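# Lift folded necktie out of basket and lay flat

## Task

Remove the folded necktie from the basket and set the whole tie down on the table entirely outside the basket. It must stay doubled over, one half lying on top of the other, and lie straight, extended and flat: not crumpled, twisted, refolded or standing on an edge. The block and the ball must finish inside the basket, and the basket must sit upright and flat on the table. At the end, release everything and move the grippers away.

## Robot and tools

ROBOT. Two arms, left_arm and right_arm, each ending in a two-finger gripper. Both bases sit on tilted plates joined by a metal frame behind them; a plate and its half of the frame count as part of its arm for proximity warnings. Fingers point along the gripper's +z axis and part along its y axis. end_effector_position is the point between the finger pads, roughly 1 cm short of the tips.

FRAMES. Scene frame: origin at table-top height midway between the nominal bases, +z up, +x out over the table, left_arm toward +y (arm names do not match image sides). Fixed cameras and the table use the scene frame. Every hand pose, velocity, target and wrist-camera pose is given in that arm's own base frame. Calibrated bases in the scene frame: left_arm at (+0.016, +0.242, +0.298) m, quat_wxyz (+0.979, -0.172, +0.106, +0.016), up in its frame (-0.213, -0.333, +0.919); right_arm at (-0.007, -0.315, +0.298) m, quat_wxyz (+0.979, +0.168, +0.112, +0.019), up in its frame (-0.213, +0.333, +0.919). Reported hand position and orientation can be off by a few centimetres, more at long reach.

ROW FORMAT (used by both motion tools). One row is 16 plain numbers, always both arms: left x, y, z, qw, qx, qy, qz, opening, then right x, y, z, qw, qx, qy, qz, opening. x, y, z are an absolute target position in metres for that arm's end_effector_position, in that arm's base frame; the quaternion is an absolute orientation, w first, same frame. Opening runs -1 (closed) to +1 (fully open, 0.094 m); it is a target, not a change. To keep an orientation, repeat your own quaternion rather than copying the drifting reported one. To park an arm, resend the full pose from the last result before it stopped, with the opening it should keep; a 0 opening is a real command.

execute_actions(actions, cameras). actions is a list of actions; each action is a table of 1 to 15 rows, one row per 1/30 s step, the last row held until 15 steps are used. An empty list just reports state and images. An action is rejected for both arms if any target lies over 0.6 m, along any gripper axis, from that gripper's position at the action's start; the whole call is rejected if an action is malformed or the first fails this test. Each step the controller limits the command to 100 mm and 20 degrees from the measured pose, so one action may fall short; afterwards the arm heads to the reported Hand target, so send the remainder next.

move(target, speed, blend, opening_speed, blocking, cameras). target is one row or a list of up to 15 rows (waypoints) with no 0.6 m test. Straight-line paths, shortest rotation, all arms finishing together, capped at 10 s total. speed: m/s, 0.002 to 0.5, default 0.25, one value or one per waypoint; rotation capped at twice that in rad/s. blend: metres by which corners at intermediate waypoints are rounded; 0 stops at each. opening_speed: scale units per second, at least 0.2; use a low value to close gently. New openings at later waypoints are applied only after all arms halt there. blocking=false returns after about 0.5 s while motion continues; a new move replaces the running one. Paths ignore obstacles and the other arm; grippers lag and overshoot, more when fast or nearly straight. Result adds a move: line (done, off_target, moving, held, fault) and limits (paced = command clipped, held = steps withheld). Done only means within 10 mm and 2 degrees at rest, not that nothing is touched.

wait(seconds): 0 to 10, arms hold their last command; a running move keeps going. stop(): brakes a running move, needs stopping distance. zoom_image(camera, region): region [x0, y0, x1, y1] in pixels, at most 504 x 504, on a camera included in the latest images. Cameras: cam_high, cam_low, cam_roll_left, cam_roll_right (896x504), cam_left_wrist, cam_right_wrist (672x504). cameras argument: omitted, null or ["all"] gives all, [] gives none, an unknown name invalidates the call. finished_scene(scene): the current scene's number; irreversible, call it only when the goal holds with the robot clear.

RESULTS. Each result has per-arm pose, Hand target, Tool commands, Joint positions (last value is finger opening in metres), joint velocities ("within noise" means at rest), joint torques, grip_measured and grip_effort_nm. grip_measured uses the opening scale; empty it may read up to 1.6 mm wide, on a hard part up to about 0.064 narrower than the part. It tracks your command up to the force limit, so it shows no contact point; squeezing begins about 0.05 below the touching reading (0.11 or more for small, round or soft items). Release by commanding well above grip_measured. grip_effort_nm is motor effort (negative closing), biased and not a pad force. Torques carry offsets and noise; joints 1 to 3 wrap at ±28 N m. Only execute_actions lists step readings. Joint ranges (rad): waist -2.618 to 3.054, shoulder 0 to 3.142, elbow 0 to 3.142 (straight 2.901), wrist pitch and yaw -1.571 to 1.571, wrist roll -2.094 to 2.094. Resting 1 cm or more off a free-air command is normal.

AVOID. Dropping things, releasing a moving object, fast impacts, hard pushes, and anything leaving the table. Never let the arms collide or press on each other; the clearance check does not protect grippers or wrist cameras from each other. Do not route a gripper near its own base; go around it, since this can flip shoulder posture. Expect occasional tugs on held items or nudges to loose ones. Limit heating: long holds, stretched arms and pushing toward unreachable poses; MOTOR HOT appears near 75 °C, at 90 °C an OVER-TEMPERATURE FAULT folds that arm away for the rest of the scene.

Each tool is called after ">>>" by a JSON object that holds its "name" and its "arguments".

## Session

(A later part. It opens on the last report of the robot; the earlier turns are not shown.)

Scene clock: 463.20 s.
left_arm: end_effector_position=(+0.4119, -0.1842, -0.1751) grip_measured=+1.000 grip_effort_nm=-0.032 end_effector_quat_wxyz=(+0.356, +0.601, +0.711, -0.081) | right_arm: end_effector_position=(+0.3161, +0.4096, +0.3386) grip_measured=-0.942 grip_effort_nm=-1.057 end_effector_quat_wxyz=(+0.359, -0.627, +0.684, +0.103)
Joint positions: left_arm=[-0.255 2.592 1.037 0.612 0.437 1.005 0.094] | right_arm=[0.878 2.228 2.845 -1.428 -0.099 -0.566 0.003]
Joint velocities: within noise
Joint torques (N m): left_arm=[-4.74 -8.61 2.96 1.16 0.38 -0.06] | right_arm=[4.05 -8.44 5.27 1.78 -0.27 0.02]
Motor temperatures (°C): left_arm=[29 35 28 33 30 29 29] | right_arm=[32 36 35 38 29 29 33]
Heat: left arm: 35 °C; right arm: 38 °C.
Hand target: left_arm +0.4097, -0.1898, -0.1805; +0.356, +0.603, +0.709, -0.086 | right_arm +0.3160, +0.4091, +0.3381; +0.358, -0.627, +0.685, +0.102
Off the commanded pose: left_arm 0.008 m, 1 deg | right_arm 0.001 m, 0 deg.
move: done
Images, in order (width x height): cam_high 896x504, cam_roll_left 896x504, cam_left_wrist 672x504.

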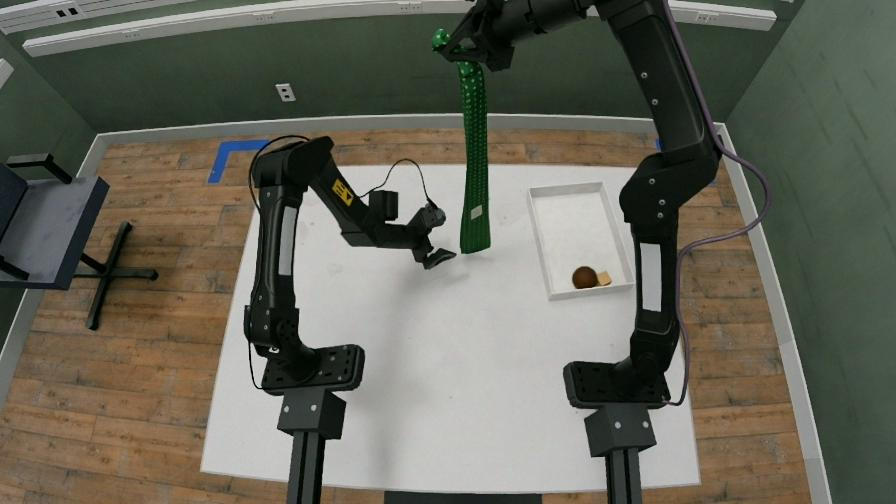

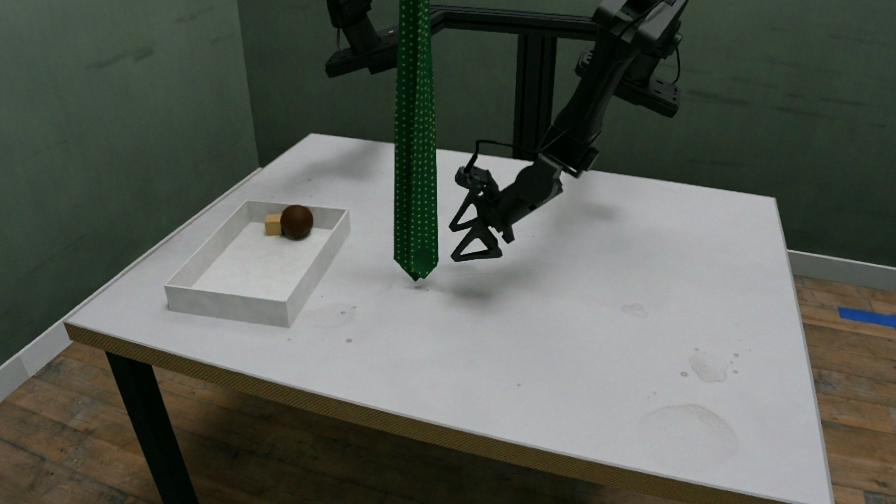

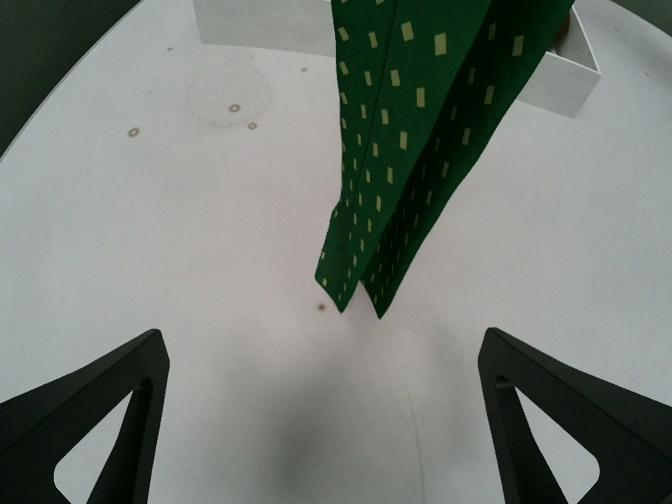

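>>> {"name": "move", "arguments": {"target": [[0.3902, -0.1857, -0.2218, 0.356, 0.603, 0.709, -0.086, 1, 0.316, 0.4091, 0.3382, 0.358, -0.627, 0.685, 0.102, -1]], "speed": 0.12, "cameras": ["cam_left_wrist", "cam_roll_left", "cam_low"]}}

Scene clock: 477.57 s.
left_arm: end_effector_position=(+0.3932, -0.1789, -0.2179) grip_measured=+1.000 grip_effort_nm=-0.032 end_effector_quat_wxyz=(+0.355, +0.600, +0.713, -0.081) | right_arm: end_effector_position=(+0.3161, +0.4096, +0.3386) grip_measured=-0.942 grip_effort_nm=-1.057 end_effector_quat_wxyz=(+0.359, -0.627, +0.684, +0.103)
Joint positions: left_arm=[-0.255 2.744 1.037 0.764 0.434 1.001 0.094] | right_arm=[0.878 2.228 2.845 -1.428 -0.099 -0.566 0.003]
Joint velocities: within noise
Joint torques (N m): left_arm=[-4.97 -8.58 1.91 1.17 0.42 -0.07] | right_arm=[4.05 -8.44 5.27 1.78 -0.27 0.02]
Motor temperatures (°C): left_arm=[30 35 28 33 30 29 29] | right_arm=[32 36 35 38 29 29 33]
Heat: left arm: 35 °C; right arm: 38 °C.
Hand target: left_arm +0.3900, -0.1856, -0.2217; +0.356, +0.603, +0.709, -0.086 | right_arm +0.3160, +0.4091, +0.3381; +0.358, -0.627, +0.685, +0.102
Off the commanded pose: left_arm 0.008 m, 1 deg | right_arm 0.001 m, 0 deg.
move: done
Images, in order (width x height): cam_low 896x504, cam_roll_left 896x504, cam_left_wrist 672x504.

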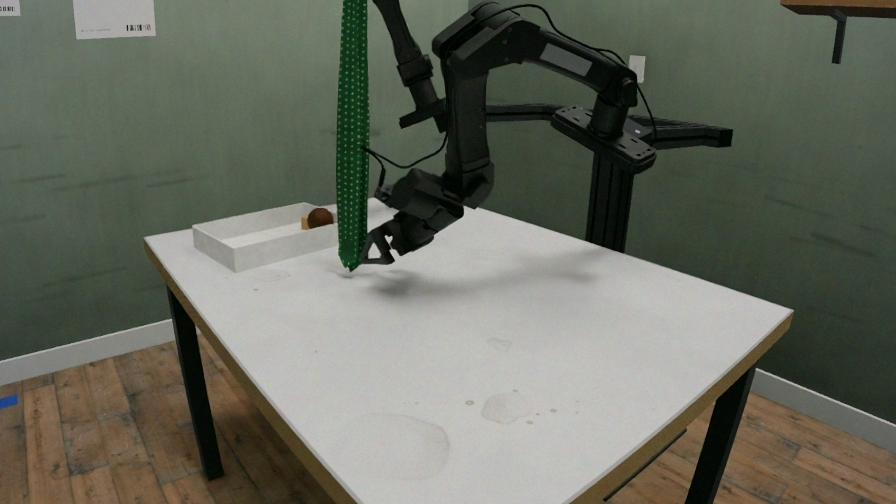

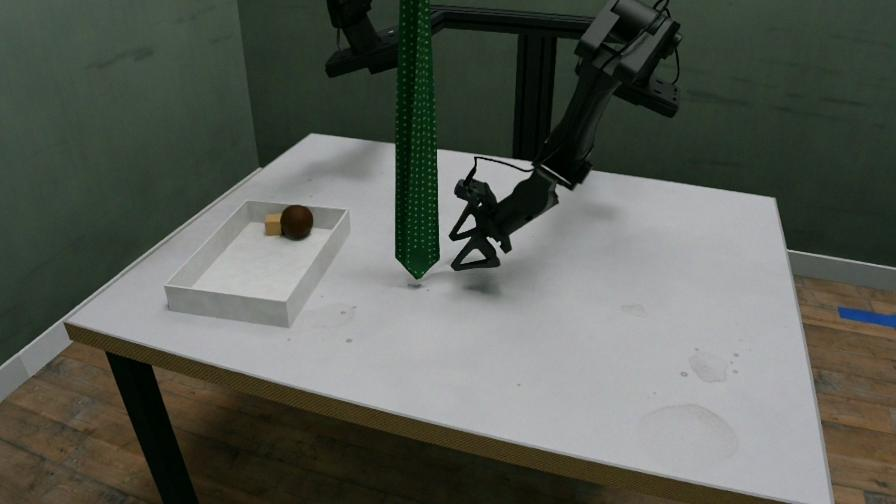

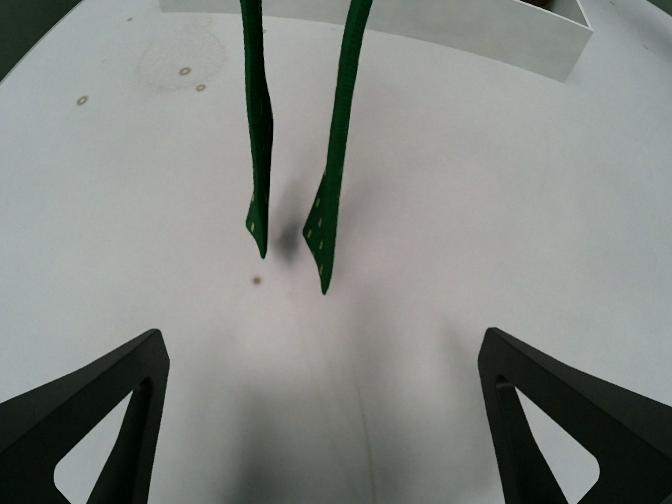

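>>> {"name": "move", "arguments": {"target": [[0.42, -0.2325, -0.2331, 0.356, 0.603, 0.709, -0.086, 1, 0.316, 0.4091, 0.3382, 0.358, -0.627, 0.685, 0.102, -1]], "speed": 0.1, "cameras": ["cam_left_wrist", "cam_roll_left", "cam_low", "cam_roll_right"]}}

Scene clock: 488.67 s.
left_arm: end_effector_position=(+0.4306, -0.2280, -0.2196) grip_measured=+1.000 grip_effort_nm=-0.027 end_effector_quat_wxyz=(+0.373, +0.599, +0.705, -0.075) | right_arm: end_effector_position=(+0.3161, +0.4096, +0.3386) grip_measured=-0.942 grip_effort_nm=-1.057 end_effector_quat_wxyz=(+0.359, -0.627, +0.684, +0.103)
Joint positions: left_arm=[-0.354 2.806 1.241 0.695 0.376 0.916 0.094] | right_arm=[0.878 2.228 2.845 -1.428 -0.099 -0.566 0.003]
Joint velocities: within noise
Joint torques (N m): left_arm=[-5.38 -8.91 3.4 1.05 0.4 -0.06] | right_arm=[4.05 -8.46 5.27 1.78 -0.27 0.02]
Motor temperatures (°C): left_arm=[30 35 28 33 30 29 29] | right_arm=[32 36 35 38 29 29 33]
Heat: left arm: 35 °C; right arm: 38 °C.
Hand target: left_arm +0.4195, -0.2320, -0.2326; +0.356, +0.603, +0.709, -0.086 | right_arm +0.3160, +0.4091, +0.3381; +0.358, -0.627, +0.685, +0.102
Off the commanded pose: left_arm 0.018 m, 2 deg | right_arm 0.001 m, 0 deg.
move: off_target (left_arm)
Images, in order (width x height): cam_low 896x504, cam_roll_left 896x504, cam_roll_right 896x504, cam_left_wrist 672x504.

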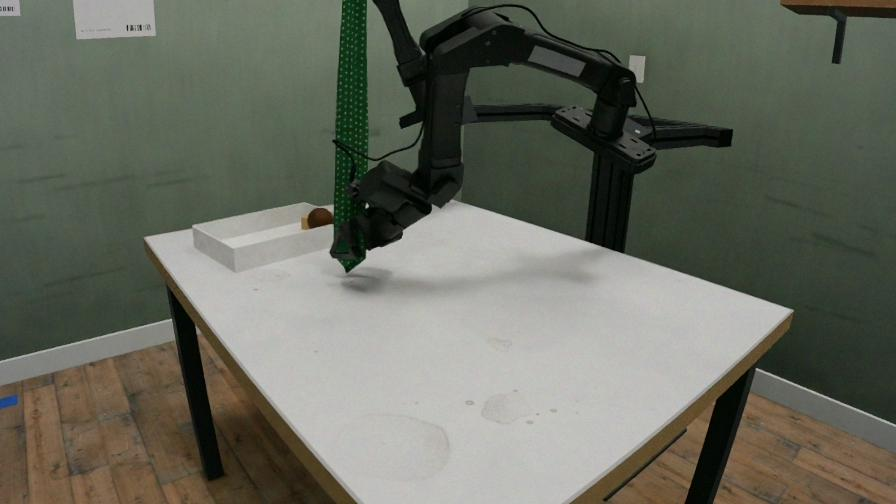

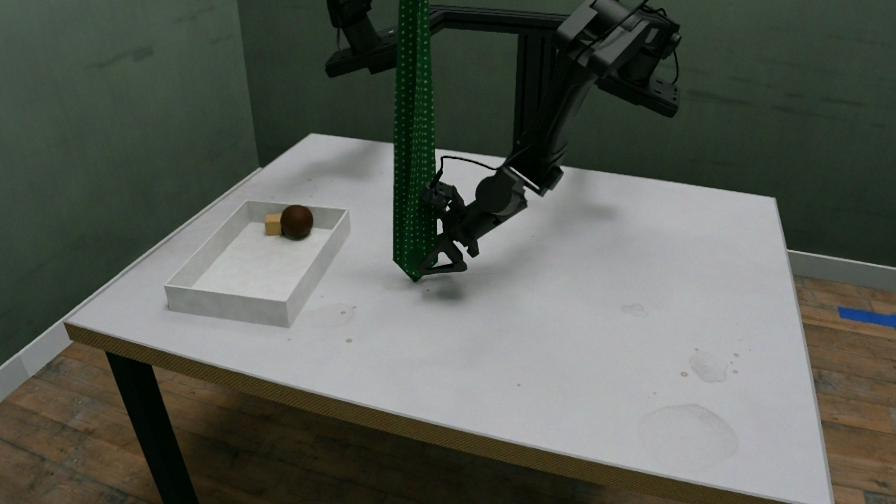

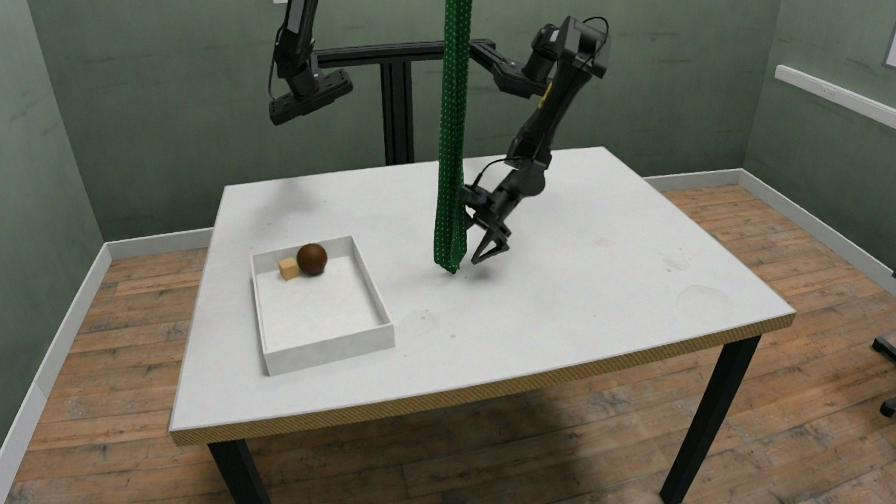

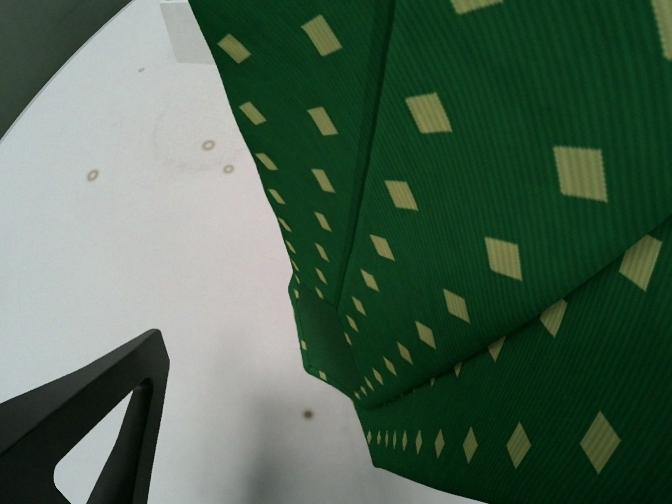

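>>> {"name": "move", "arguments": {"target": [[0.3902, -0.1757, -0.2188, 0.356, 0.603, 0.709, -0.086, 1, 0.316, 0.4091, 0.3382, 0.358, -0.627, 0.685, 0.102, -1],[0.3488, -0.1062, -0.1187, 0.356, 0.603, 0.709, -0.086, 1, 0.316, 0.4091, 0.3382, 0.358, -0.627, 0.685, 0.102, -1],[0.2846, -0.1686, 0.1703, 0.527, 0.560, 0.5925, -0.240, 1, 0.316, 0.4091, 0.3382, 0.358, -0.627, 0.685, 0.102, -1],[0.2554, -0.2967, 0.3185, 0.527, 0.560, 0.5925, -0.240, 1, 0.316, 0.4091, 0.3382, 0.358, -0.627, 0.685, 0.102, -1]], "speed": 0.2, "blend": [0, 0.03, 0.03, 0]}}

Scene clock: 523.03 s.
left_arm: end_effector_position=(+0.2579, -0.2933, +0.3118) grip_measured=+1.000 grip_effort_nm=-0.027 end_effector_quat_wxyz=(+0.529, +0.559, +0.593, -0.236) | right_arm: end_effector_position=(+0.3161, +0.4096, +0.3386) grip_measured=-0.942 grip_effort_nm=-1.057 end_effector_quat_wxyz=(+0.359, -0.627, +0.684, +0.103)
Joint positions: left_arm=[-0.625 1.191 1.082 -0.278 0.516 0.535 0.094] | right_arm=[0.878 2.228 2.845 -1.428 -0.099 -0.566 0.003]
Joint velocities: within noise
Joint torques (N m): left_arm=[-2.52 -3.3 9.89 1.41 0.25 -0.03] | right_arm=[4.05 -8.46 5.27 1.78 -0.27 0.02]
Motor temperatures (°C): left_arm=[30 36 28 33 30 29 29] | right_arm=[32 36 35 39 29 29 33]
Heat: left arm: 36 °C; right arm: 39 °C.
Hand target: left_arm +0.2553, -0.2966, +0.3185; +0.527, +0.560, +0.592, -0.240 | right_arm +0.3160, +0.4091, +0.3381; +0.358, -0.627, +0.685, +0.102
Off the commanded pose: left_arm 0.008 m, 1 deg | right_arm 0.001 m, 0 deg.
move: done

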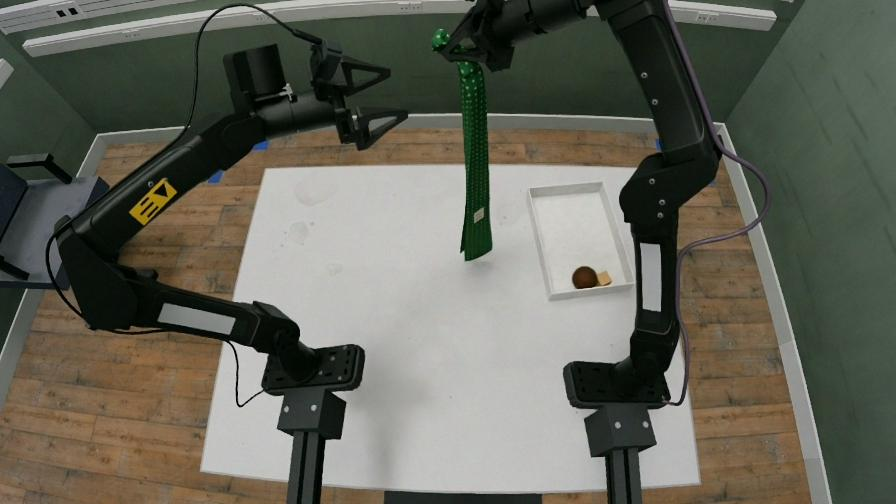

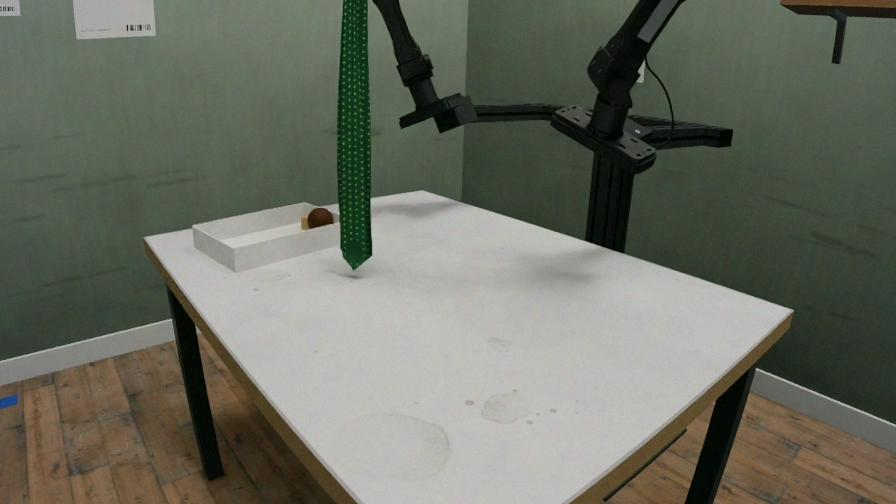

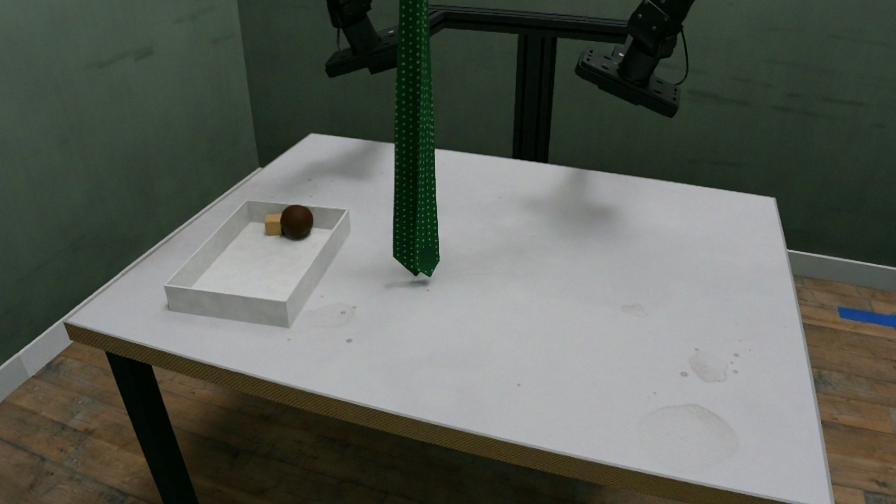

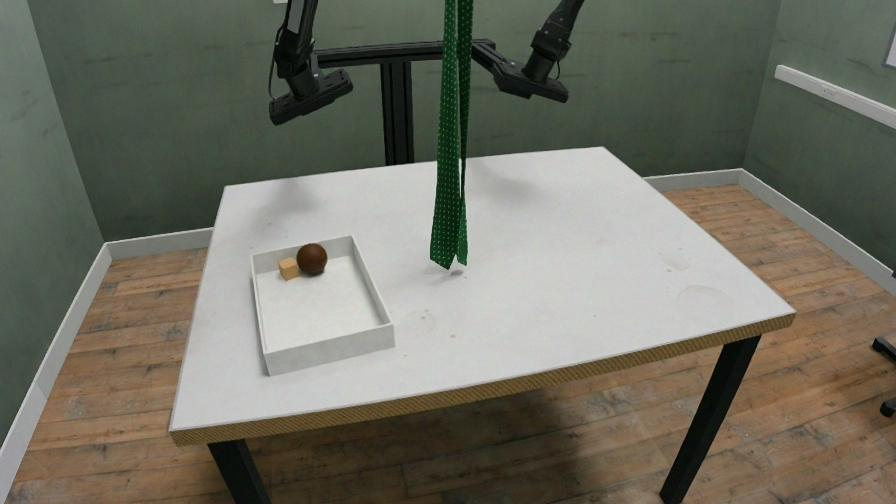

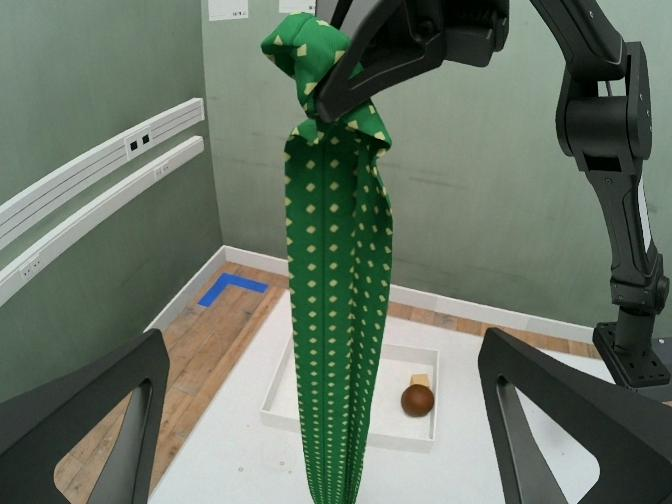

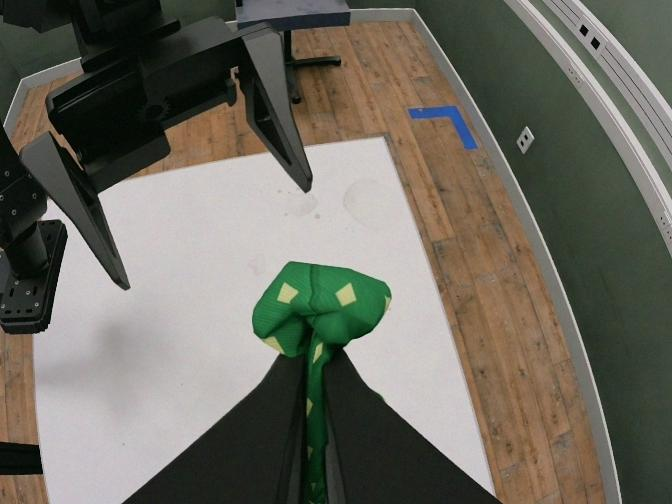

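>>> {"name": "move", "arguments": {"target": [[0.264, -0.1281, 0.2346, 0.527, 0.560, 0.5925, -0.240, 1, 0.316, 0.4091, 0.3382, 0.358, -0.627, 0.685, 0.102, -1],[0.2874, 0.0512, 0.033, 0.106, 0.016, 0.979, 0.172, 1, 0.304, 0.4177, 0.313, 0.537, -0.141, 0.822, -0.126, -1]], "speed": 0.2, "blend": [0.05, 0]}}

Scene clock: 561.93 s.
left_arm: end_effector_position=(+0.2836, +0.0527, +0.0301) grip_measured=+1.000 grip_effort_nm=-0.032 end_effector_quat_wxyz=(+0.108, +0.014, +0.980, +0.168) | right_arm: end_effector_position=(+0.3114, +0.4128, +0.3147) grip_measured=-0.943 grip_effort_nm=-1.057 end_effector_quat_wxyz=(+0.536, -0.135, +0.825, -0.117)
Joint positions: left_arm=[-0.026 1.525 0.79 -0.615 -0.338 0.041 0.094] | right_arm=[1.23 2.256 2.518 -1.253 1.075 0.554 0.003]
Joint velocities: within noise
Joint torques (N m): left_arm=[-2.61 -5.45 6.8 0.25 -0.1 -0.07] | right_arm=[5.35 -6.94 8.57 1.3 0.53 0.09]
Motor temperatures (°C): left_arm=[29 33 29 34 30 29 29] | right_arm=[33 36 35 39 29 29 33]
Heat: left arm: 34 °C; right arm: 39 °C.
Hand target: left_arm +0.2874, +0.0512, +0.0330; +0.106, +0.016, +0.979, +0.172 | right_arm +0.3042, +0.4176, +0.3130; +0.539, -0.143, +0.821, -0.124
Off the commanded pose: left_arm 0.005 m, 1 deg | right_arm 0.009 m, 1 deg.
move: done

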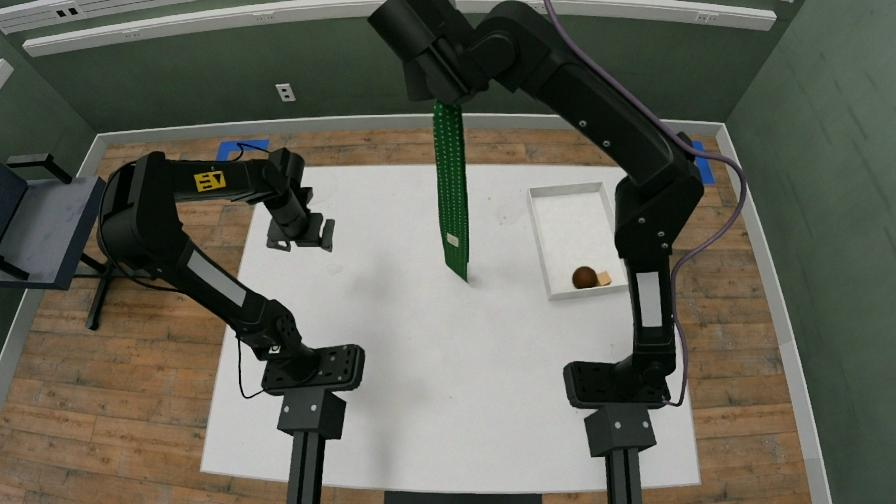

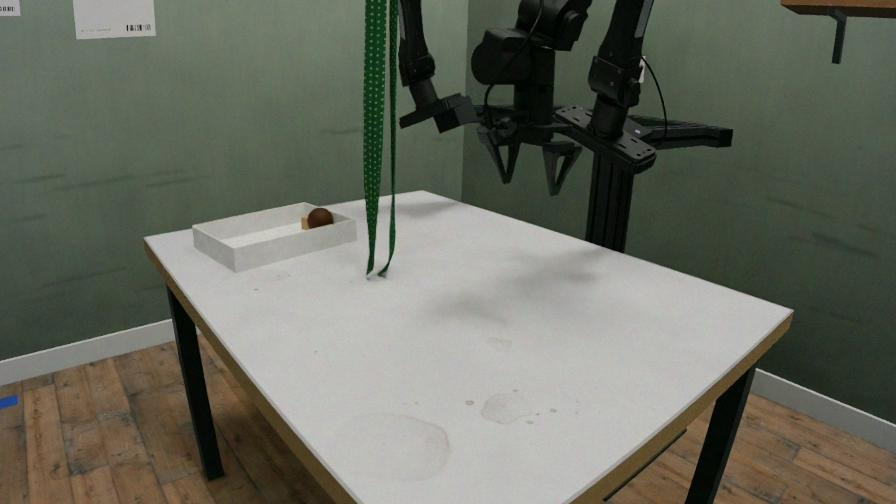

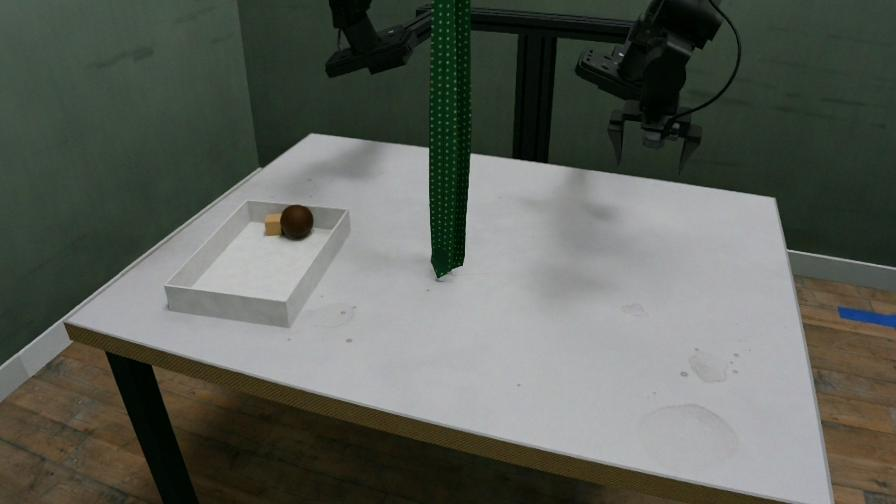

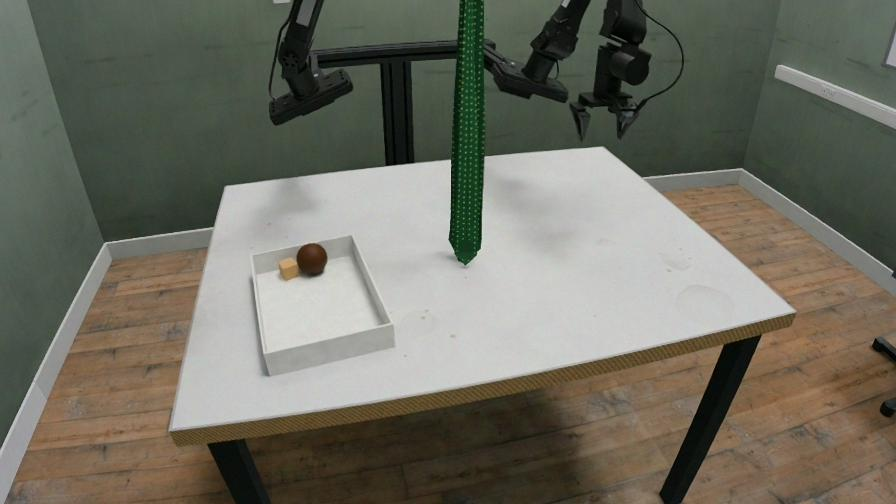

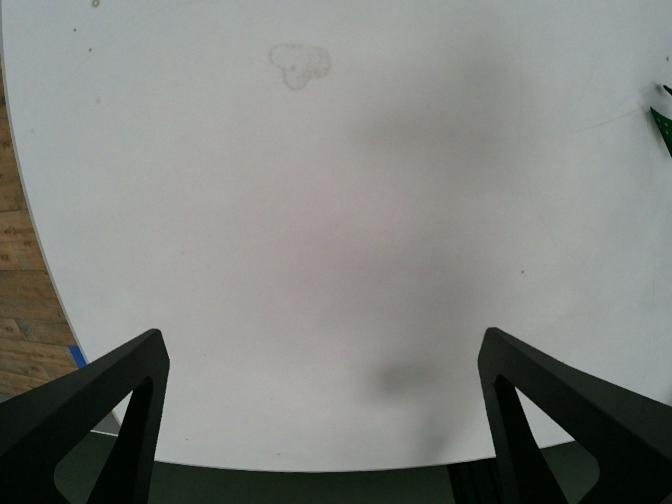

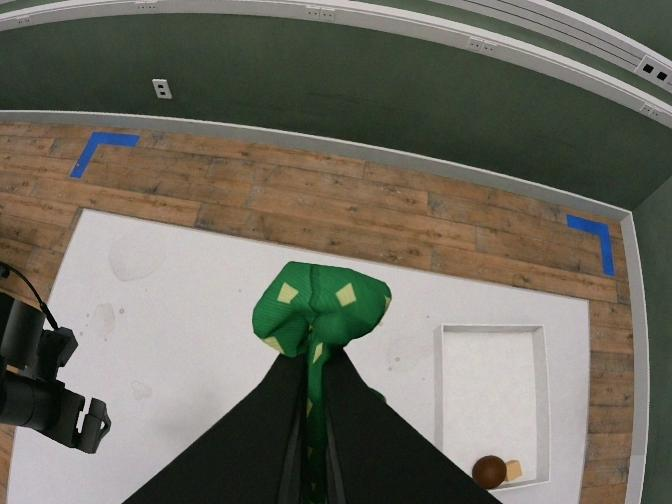

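>>> {"name": "move", "arguments": {"target": [[0.3109, -0.1378, -0.1935, 0.414, 0.3225, 0.848, 0.076, 1, 0.304, 0.4177, 0.313, 0.537, -0.141, 0.822, -0.126, -1]], "speed": 0.2, "cameras": ["cam_left_wrist", "cam_high", "cam_low"]}}

Scene clock: 594.33 s.
left_arm: end_effector_position=(+0.3144, -0.1334, -0.1887) grip_measured=+1.000 grip_effort_nm=-0.032 end_effector_quat_wxyz=(+0.415, +0.312, +0.851, +0.082) | right_arm: end_effector_position=(+0.3114, +0.4126, +0.3149) grip_measured=-0.943 grip_effort_nm=-1.062 end_effector_quat_wxyz=(+0.535, -0.134, +0.826, -0.117)
Joint positions: left_arm=[-0.563 2.831 0.562 1.53 -0.309 0.277 0.094] | right_arm=[1.23 2.263 2.533 -1.265 1.075 0.559 0.003]
Joint velocities: within noise
Joint torques (N m): left_arm=[-3.84 -6.17 -0.1 1.52 0.2 0.1] | right_arm=[5.37 -6.93 8.51 1.31 0.53 0.09]
Motor temperatures (°C): left_arm=[30 33 29 32 30 29 29] | right_arm=[33 35 35 37 29 29 33]
Heat: left arm: 33 °C; right arm: 37 °C.
Hand target: left_arm +0.3108, -0.1377, -0.1934; +0.414, +0.322, +0.848, +0.076 | right_arm +0.3041, +0.4176, +0.3130; +0.539, -0.142, +0.821, -0.125
Off the commanded pose: left_arm 0.007 m, 1 deg | right_arm 0.009 m, 1 deg.
move: done
Images, in order (width x height): cam_high 896x504, cam_low 896x504, cam_left_wrist 672x504.

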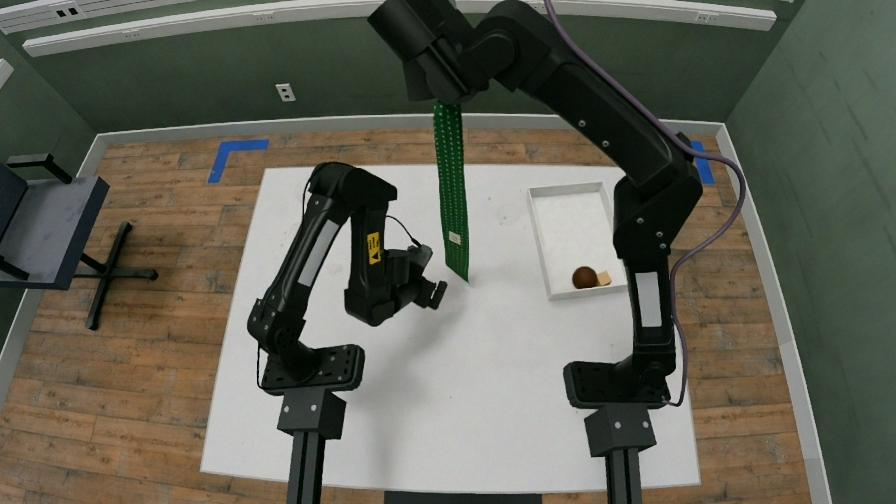

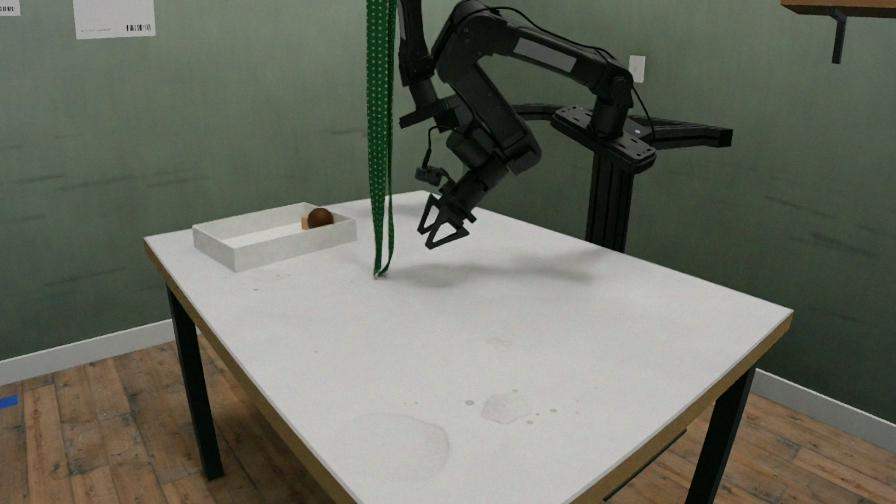

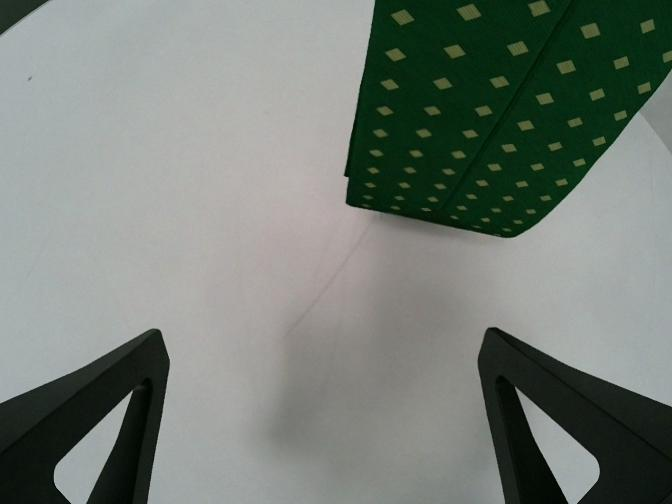

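>>> {"name": "move", "arguments": {"target": [[0.3109, -0.1378, -0.1935, 0.414, 0.3225, 0.848, 0.076, 1, 0.2987, 0.426, 0.336, 0.537, -0.141, 0.822, -0.126, -1]], "speed": 0.1, "cameras": ["cam_left_wrist", "cam_roll_right", "cam_low"]}}

Scene clock: 610.40 s.
left_arm: end_effector_position=(+0.3145, -0.1335, -0.1886) grip_measured=+1.000 grip_effort_nm=-0.037 end_effector_quat_wxyz=(+0.415, +0.312, +0.851, +0.082) | right_arm: end_effector_position=(+0.3060, +0.4215, +0.3396) grip_measured=-0.943 grip_effort_nm=-1.053 end_effector_quat_wxyz=(+0.551, -0.136, +0.817, -0.101)
Joint positions: left_arm=[-0.563 2.831 0.562 1.531 -0.308 0.277 0.094] | right_arm=[1.248 2.379 2.834 -1.381 1.086 0.521 0.003]
Joint velocities: within noise
Joint torques (N m): left_arm=[-3.79 -6.17 -0.06 1.52 0.22 0.09] | right_arm=[5.31 -7.02 7.34 1.36 0.5 -0.06]
Motor temperatures (°C): left_arm=[30 33 28 34 30 29 29] | right_arm=[33 35 36 36 29 29 33]
Heat: left arm: 34 °C; right arm: 36 °C.
Hand target: left_arm +0.3108, -0.1377, -0.1934; +0.414, +0.322, +0.848, +0.076 | right_arm +0.2988, +0.4257, +0.3358; +0.552, -0.150, +0.813, -0.113
Off the commanded pose: left_arm 0.007 m, 1 deg | right_arm 0.009 m, 3 deg.
move: off_target (right_arm)
Images, in order (width x height): cam_low 896x504, cam_roll_right 896x504, cam_left_wrist 672x504.

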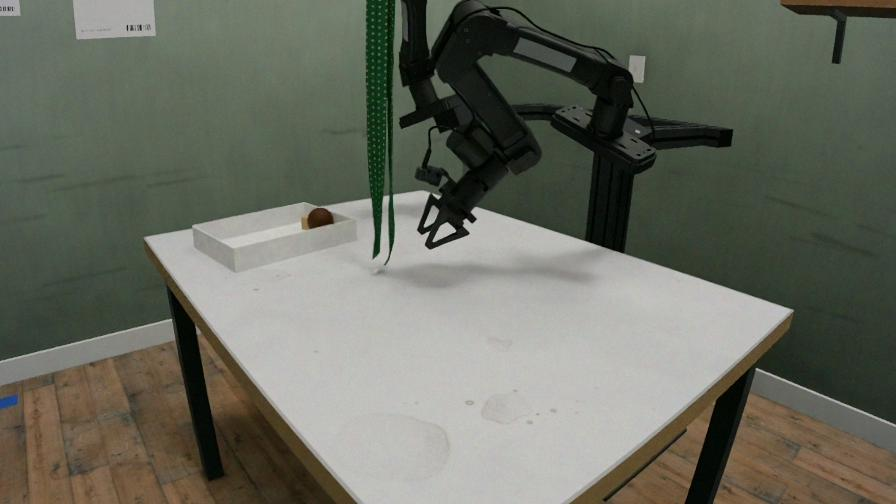

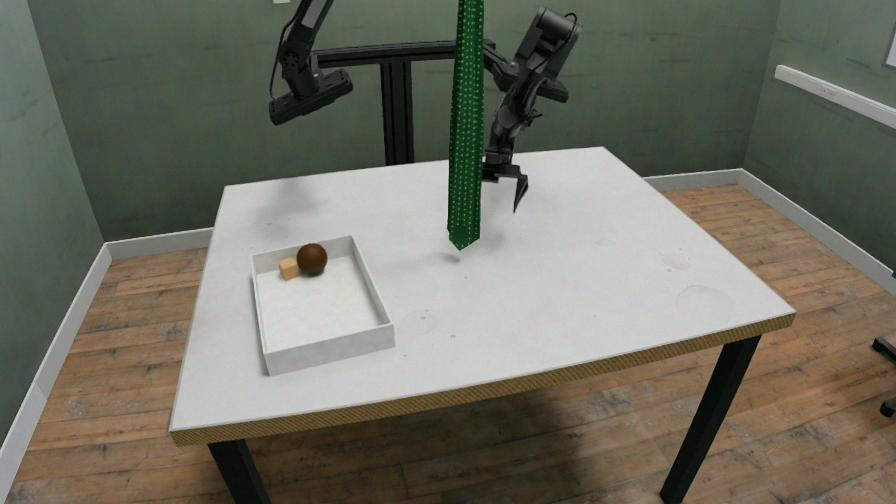

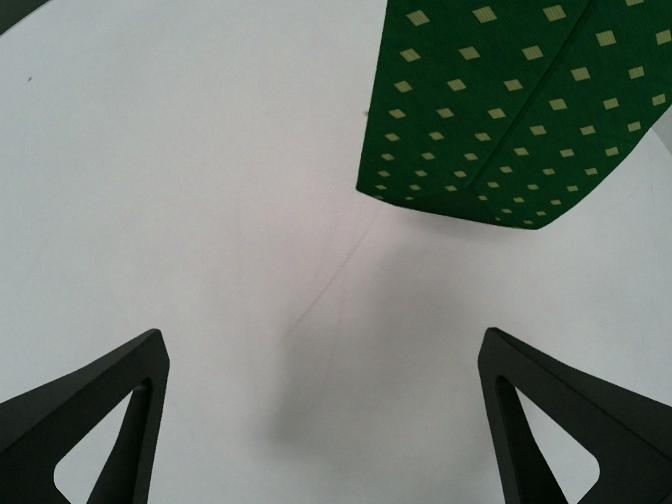

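>>> {"name": "move", "arguments": {"target": [[0.2942, -0.1651, -0.2508, 0.361, 0.317, 0.871, 0.0955, 1, 0.2987, 0.426, 0.336, 0.537, -0.141, 0.822, -0.126, -1]], "speed": 0.15, "cameras": ["cam_left_wrist", "cam_roll_right", "cam_low"]}}

Scene clock: 624.73 s.
left_arm: end_effector_position=(+0.3018, -0.1688, -0.2416) grip_measured=+1.000 grip_effort_nm=-0.042 end_effector_quat_wxyz=(+0.375, +0.312, +0.868, +0.089) | right_arm: end_effector_position=(+0.3060, +0.4213, +0.3398) grip_measured=-0.943 grip_effort_nm=-1.057 end_effector_quat_wxyz=(+0.551, -0.136, +0.817, -0.101)
Joint positions: left_arm=[-0.726 2.93 0.76 1.29 -0.422 0.118 0.094] | right_arm=[1.248 2.383 2.843 -1.387 1.086 0.521 0.003]
Joint velocities: within noise
Joint torques (N m): left_arm=[-4.08 -7.13 0.61 1.12 -0.05 -0.06] | right_arm=[5.33 -7.01 7.34 1.35 0.5 -0.04]
Motor temperatures (°C): left_arm=[30 33 28 34 30 29 29] | right_arm=[33 35 35 36 29 29 33]
Heat: left arm: 34 °C; right arm: 36 °C.
Hand target: left_arm +0.2941, -0.1649, -0.2504; +0.361, +0.317, +0.872, +0.096 | right_arm +0.2988, +0.4257, +0.3359; +0.552, -0.150, +0.813, -0.113
Off the commanded pose: left_arm 0.012 m, 2 deg | right_arm 0.009 m, 3 deg.
move: off_target (left_arm, right_arm)
Images, in order (width x height): cam_low 896x504, cam_roll_right 896x504, cam_left_wrist 672x504.

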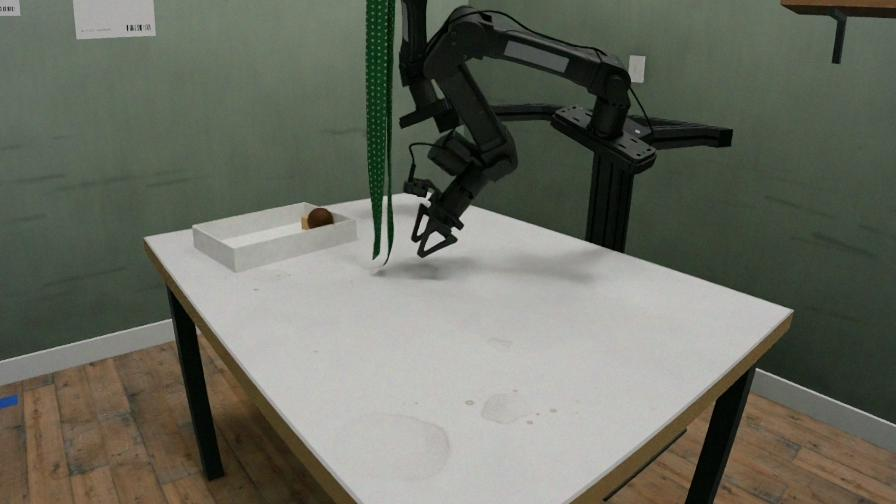

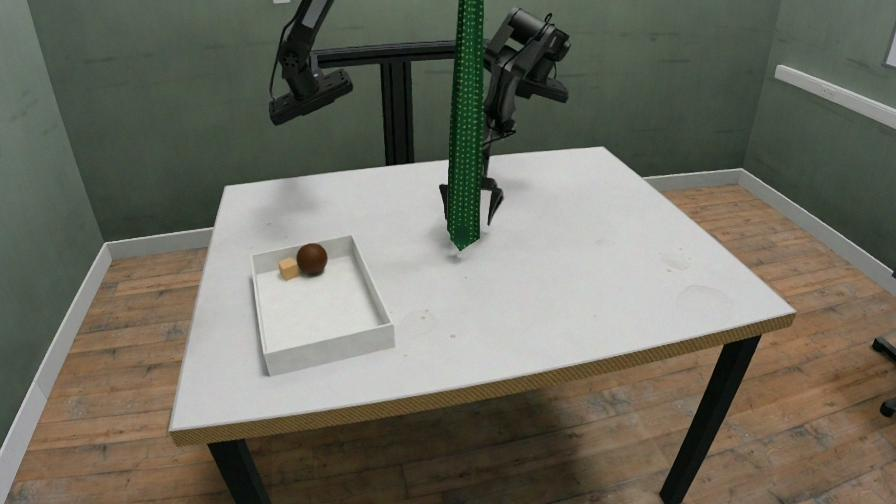

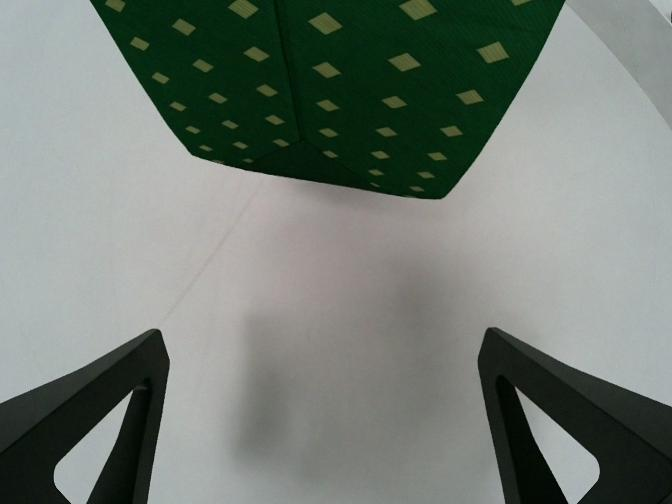

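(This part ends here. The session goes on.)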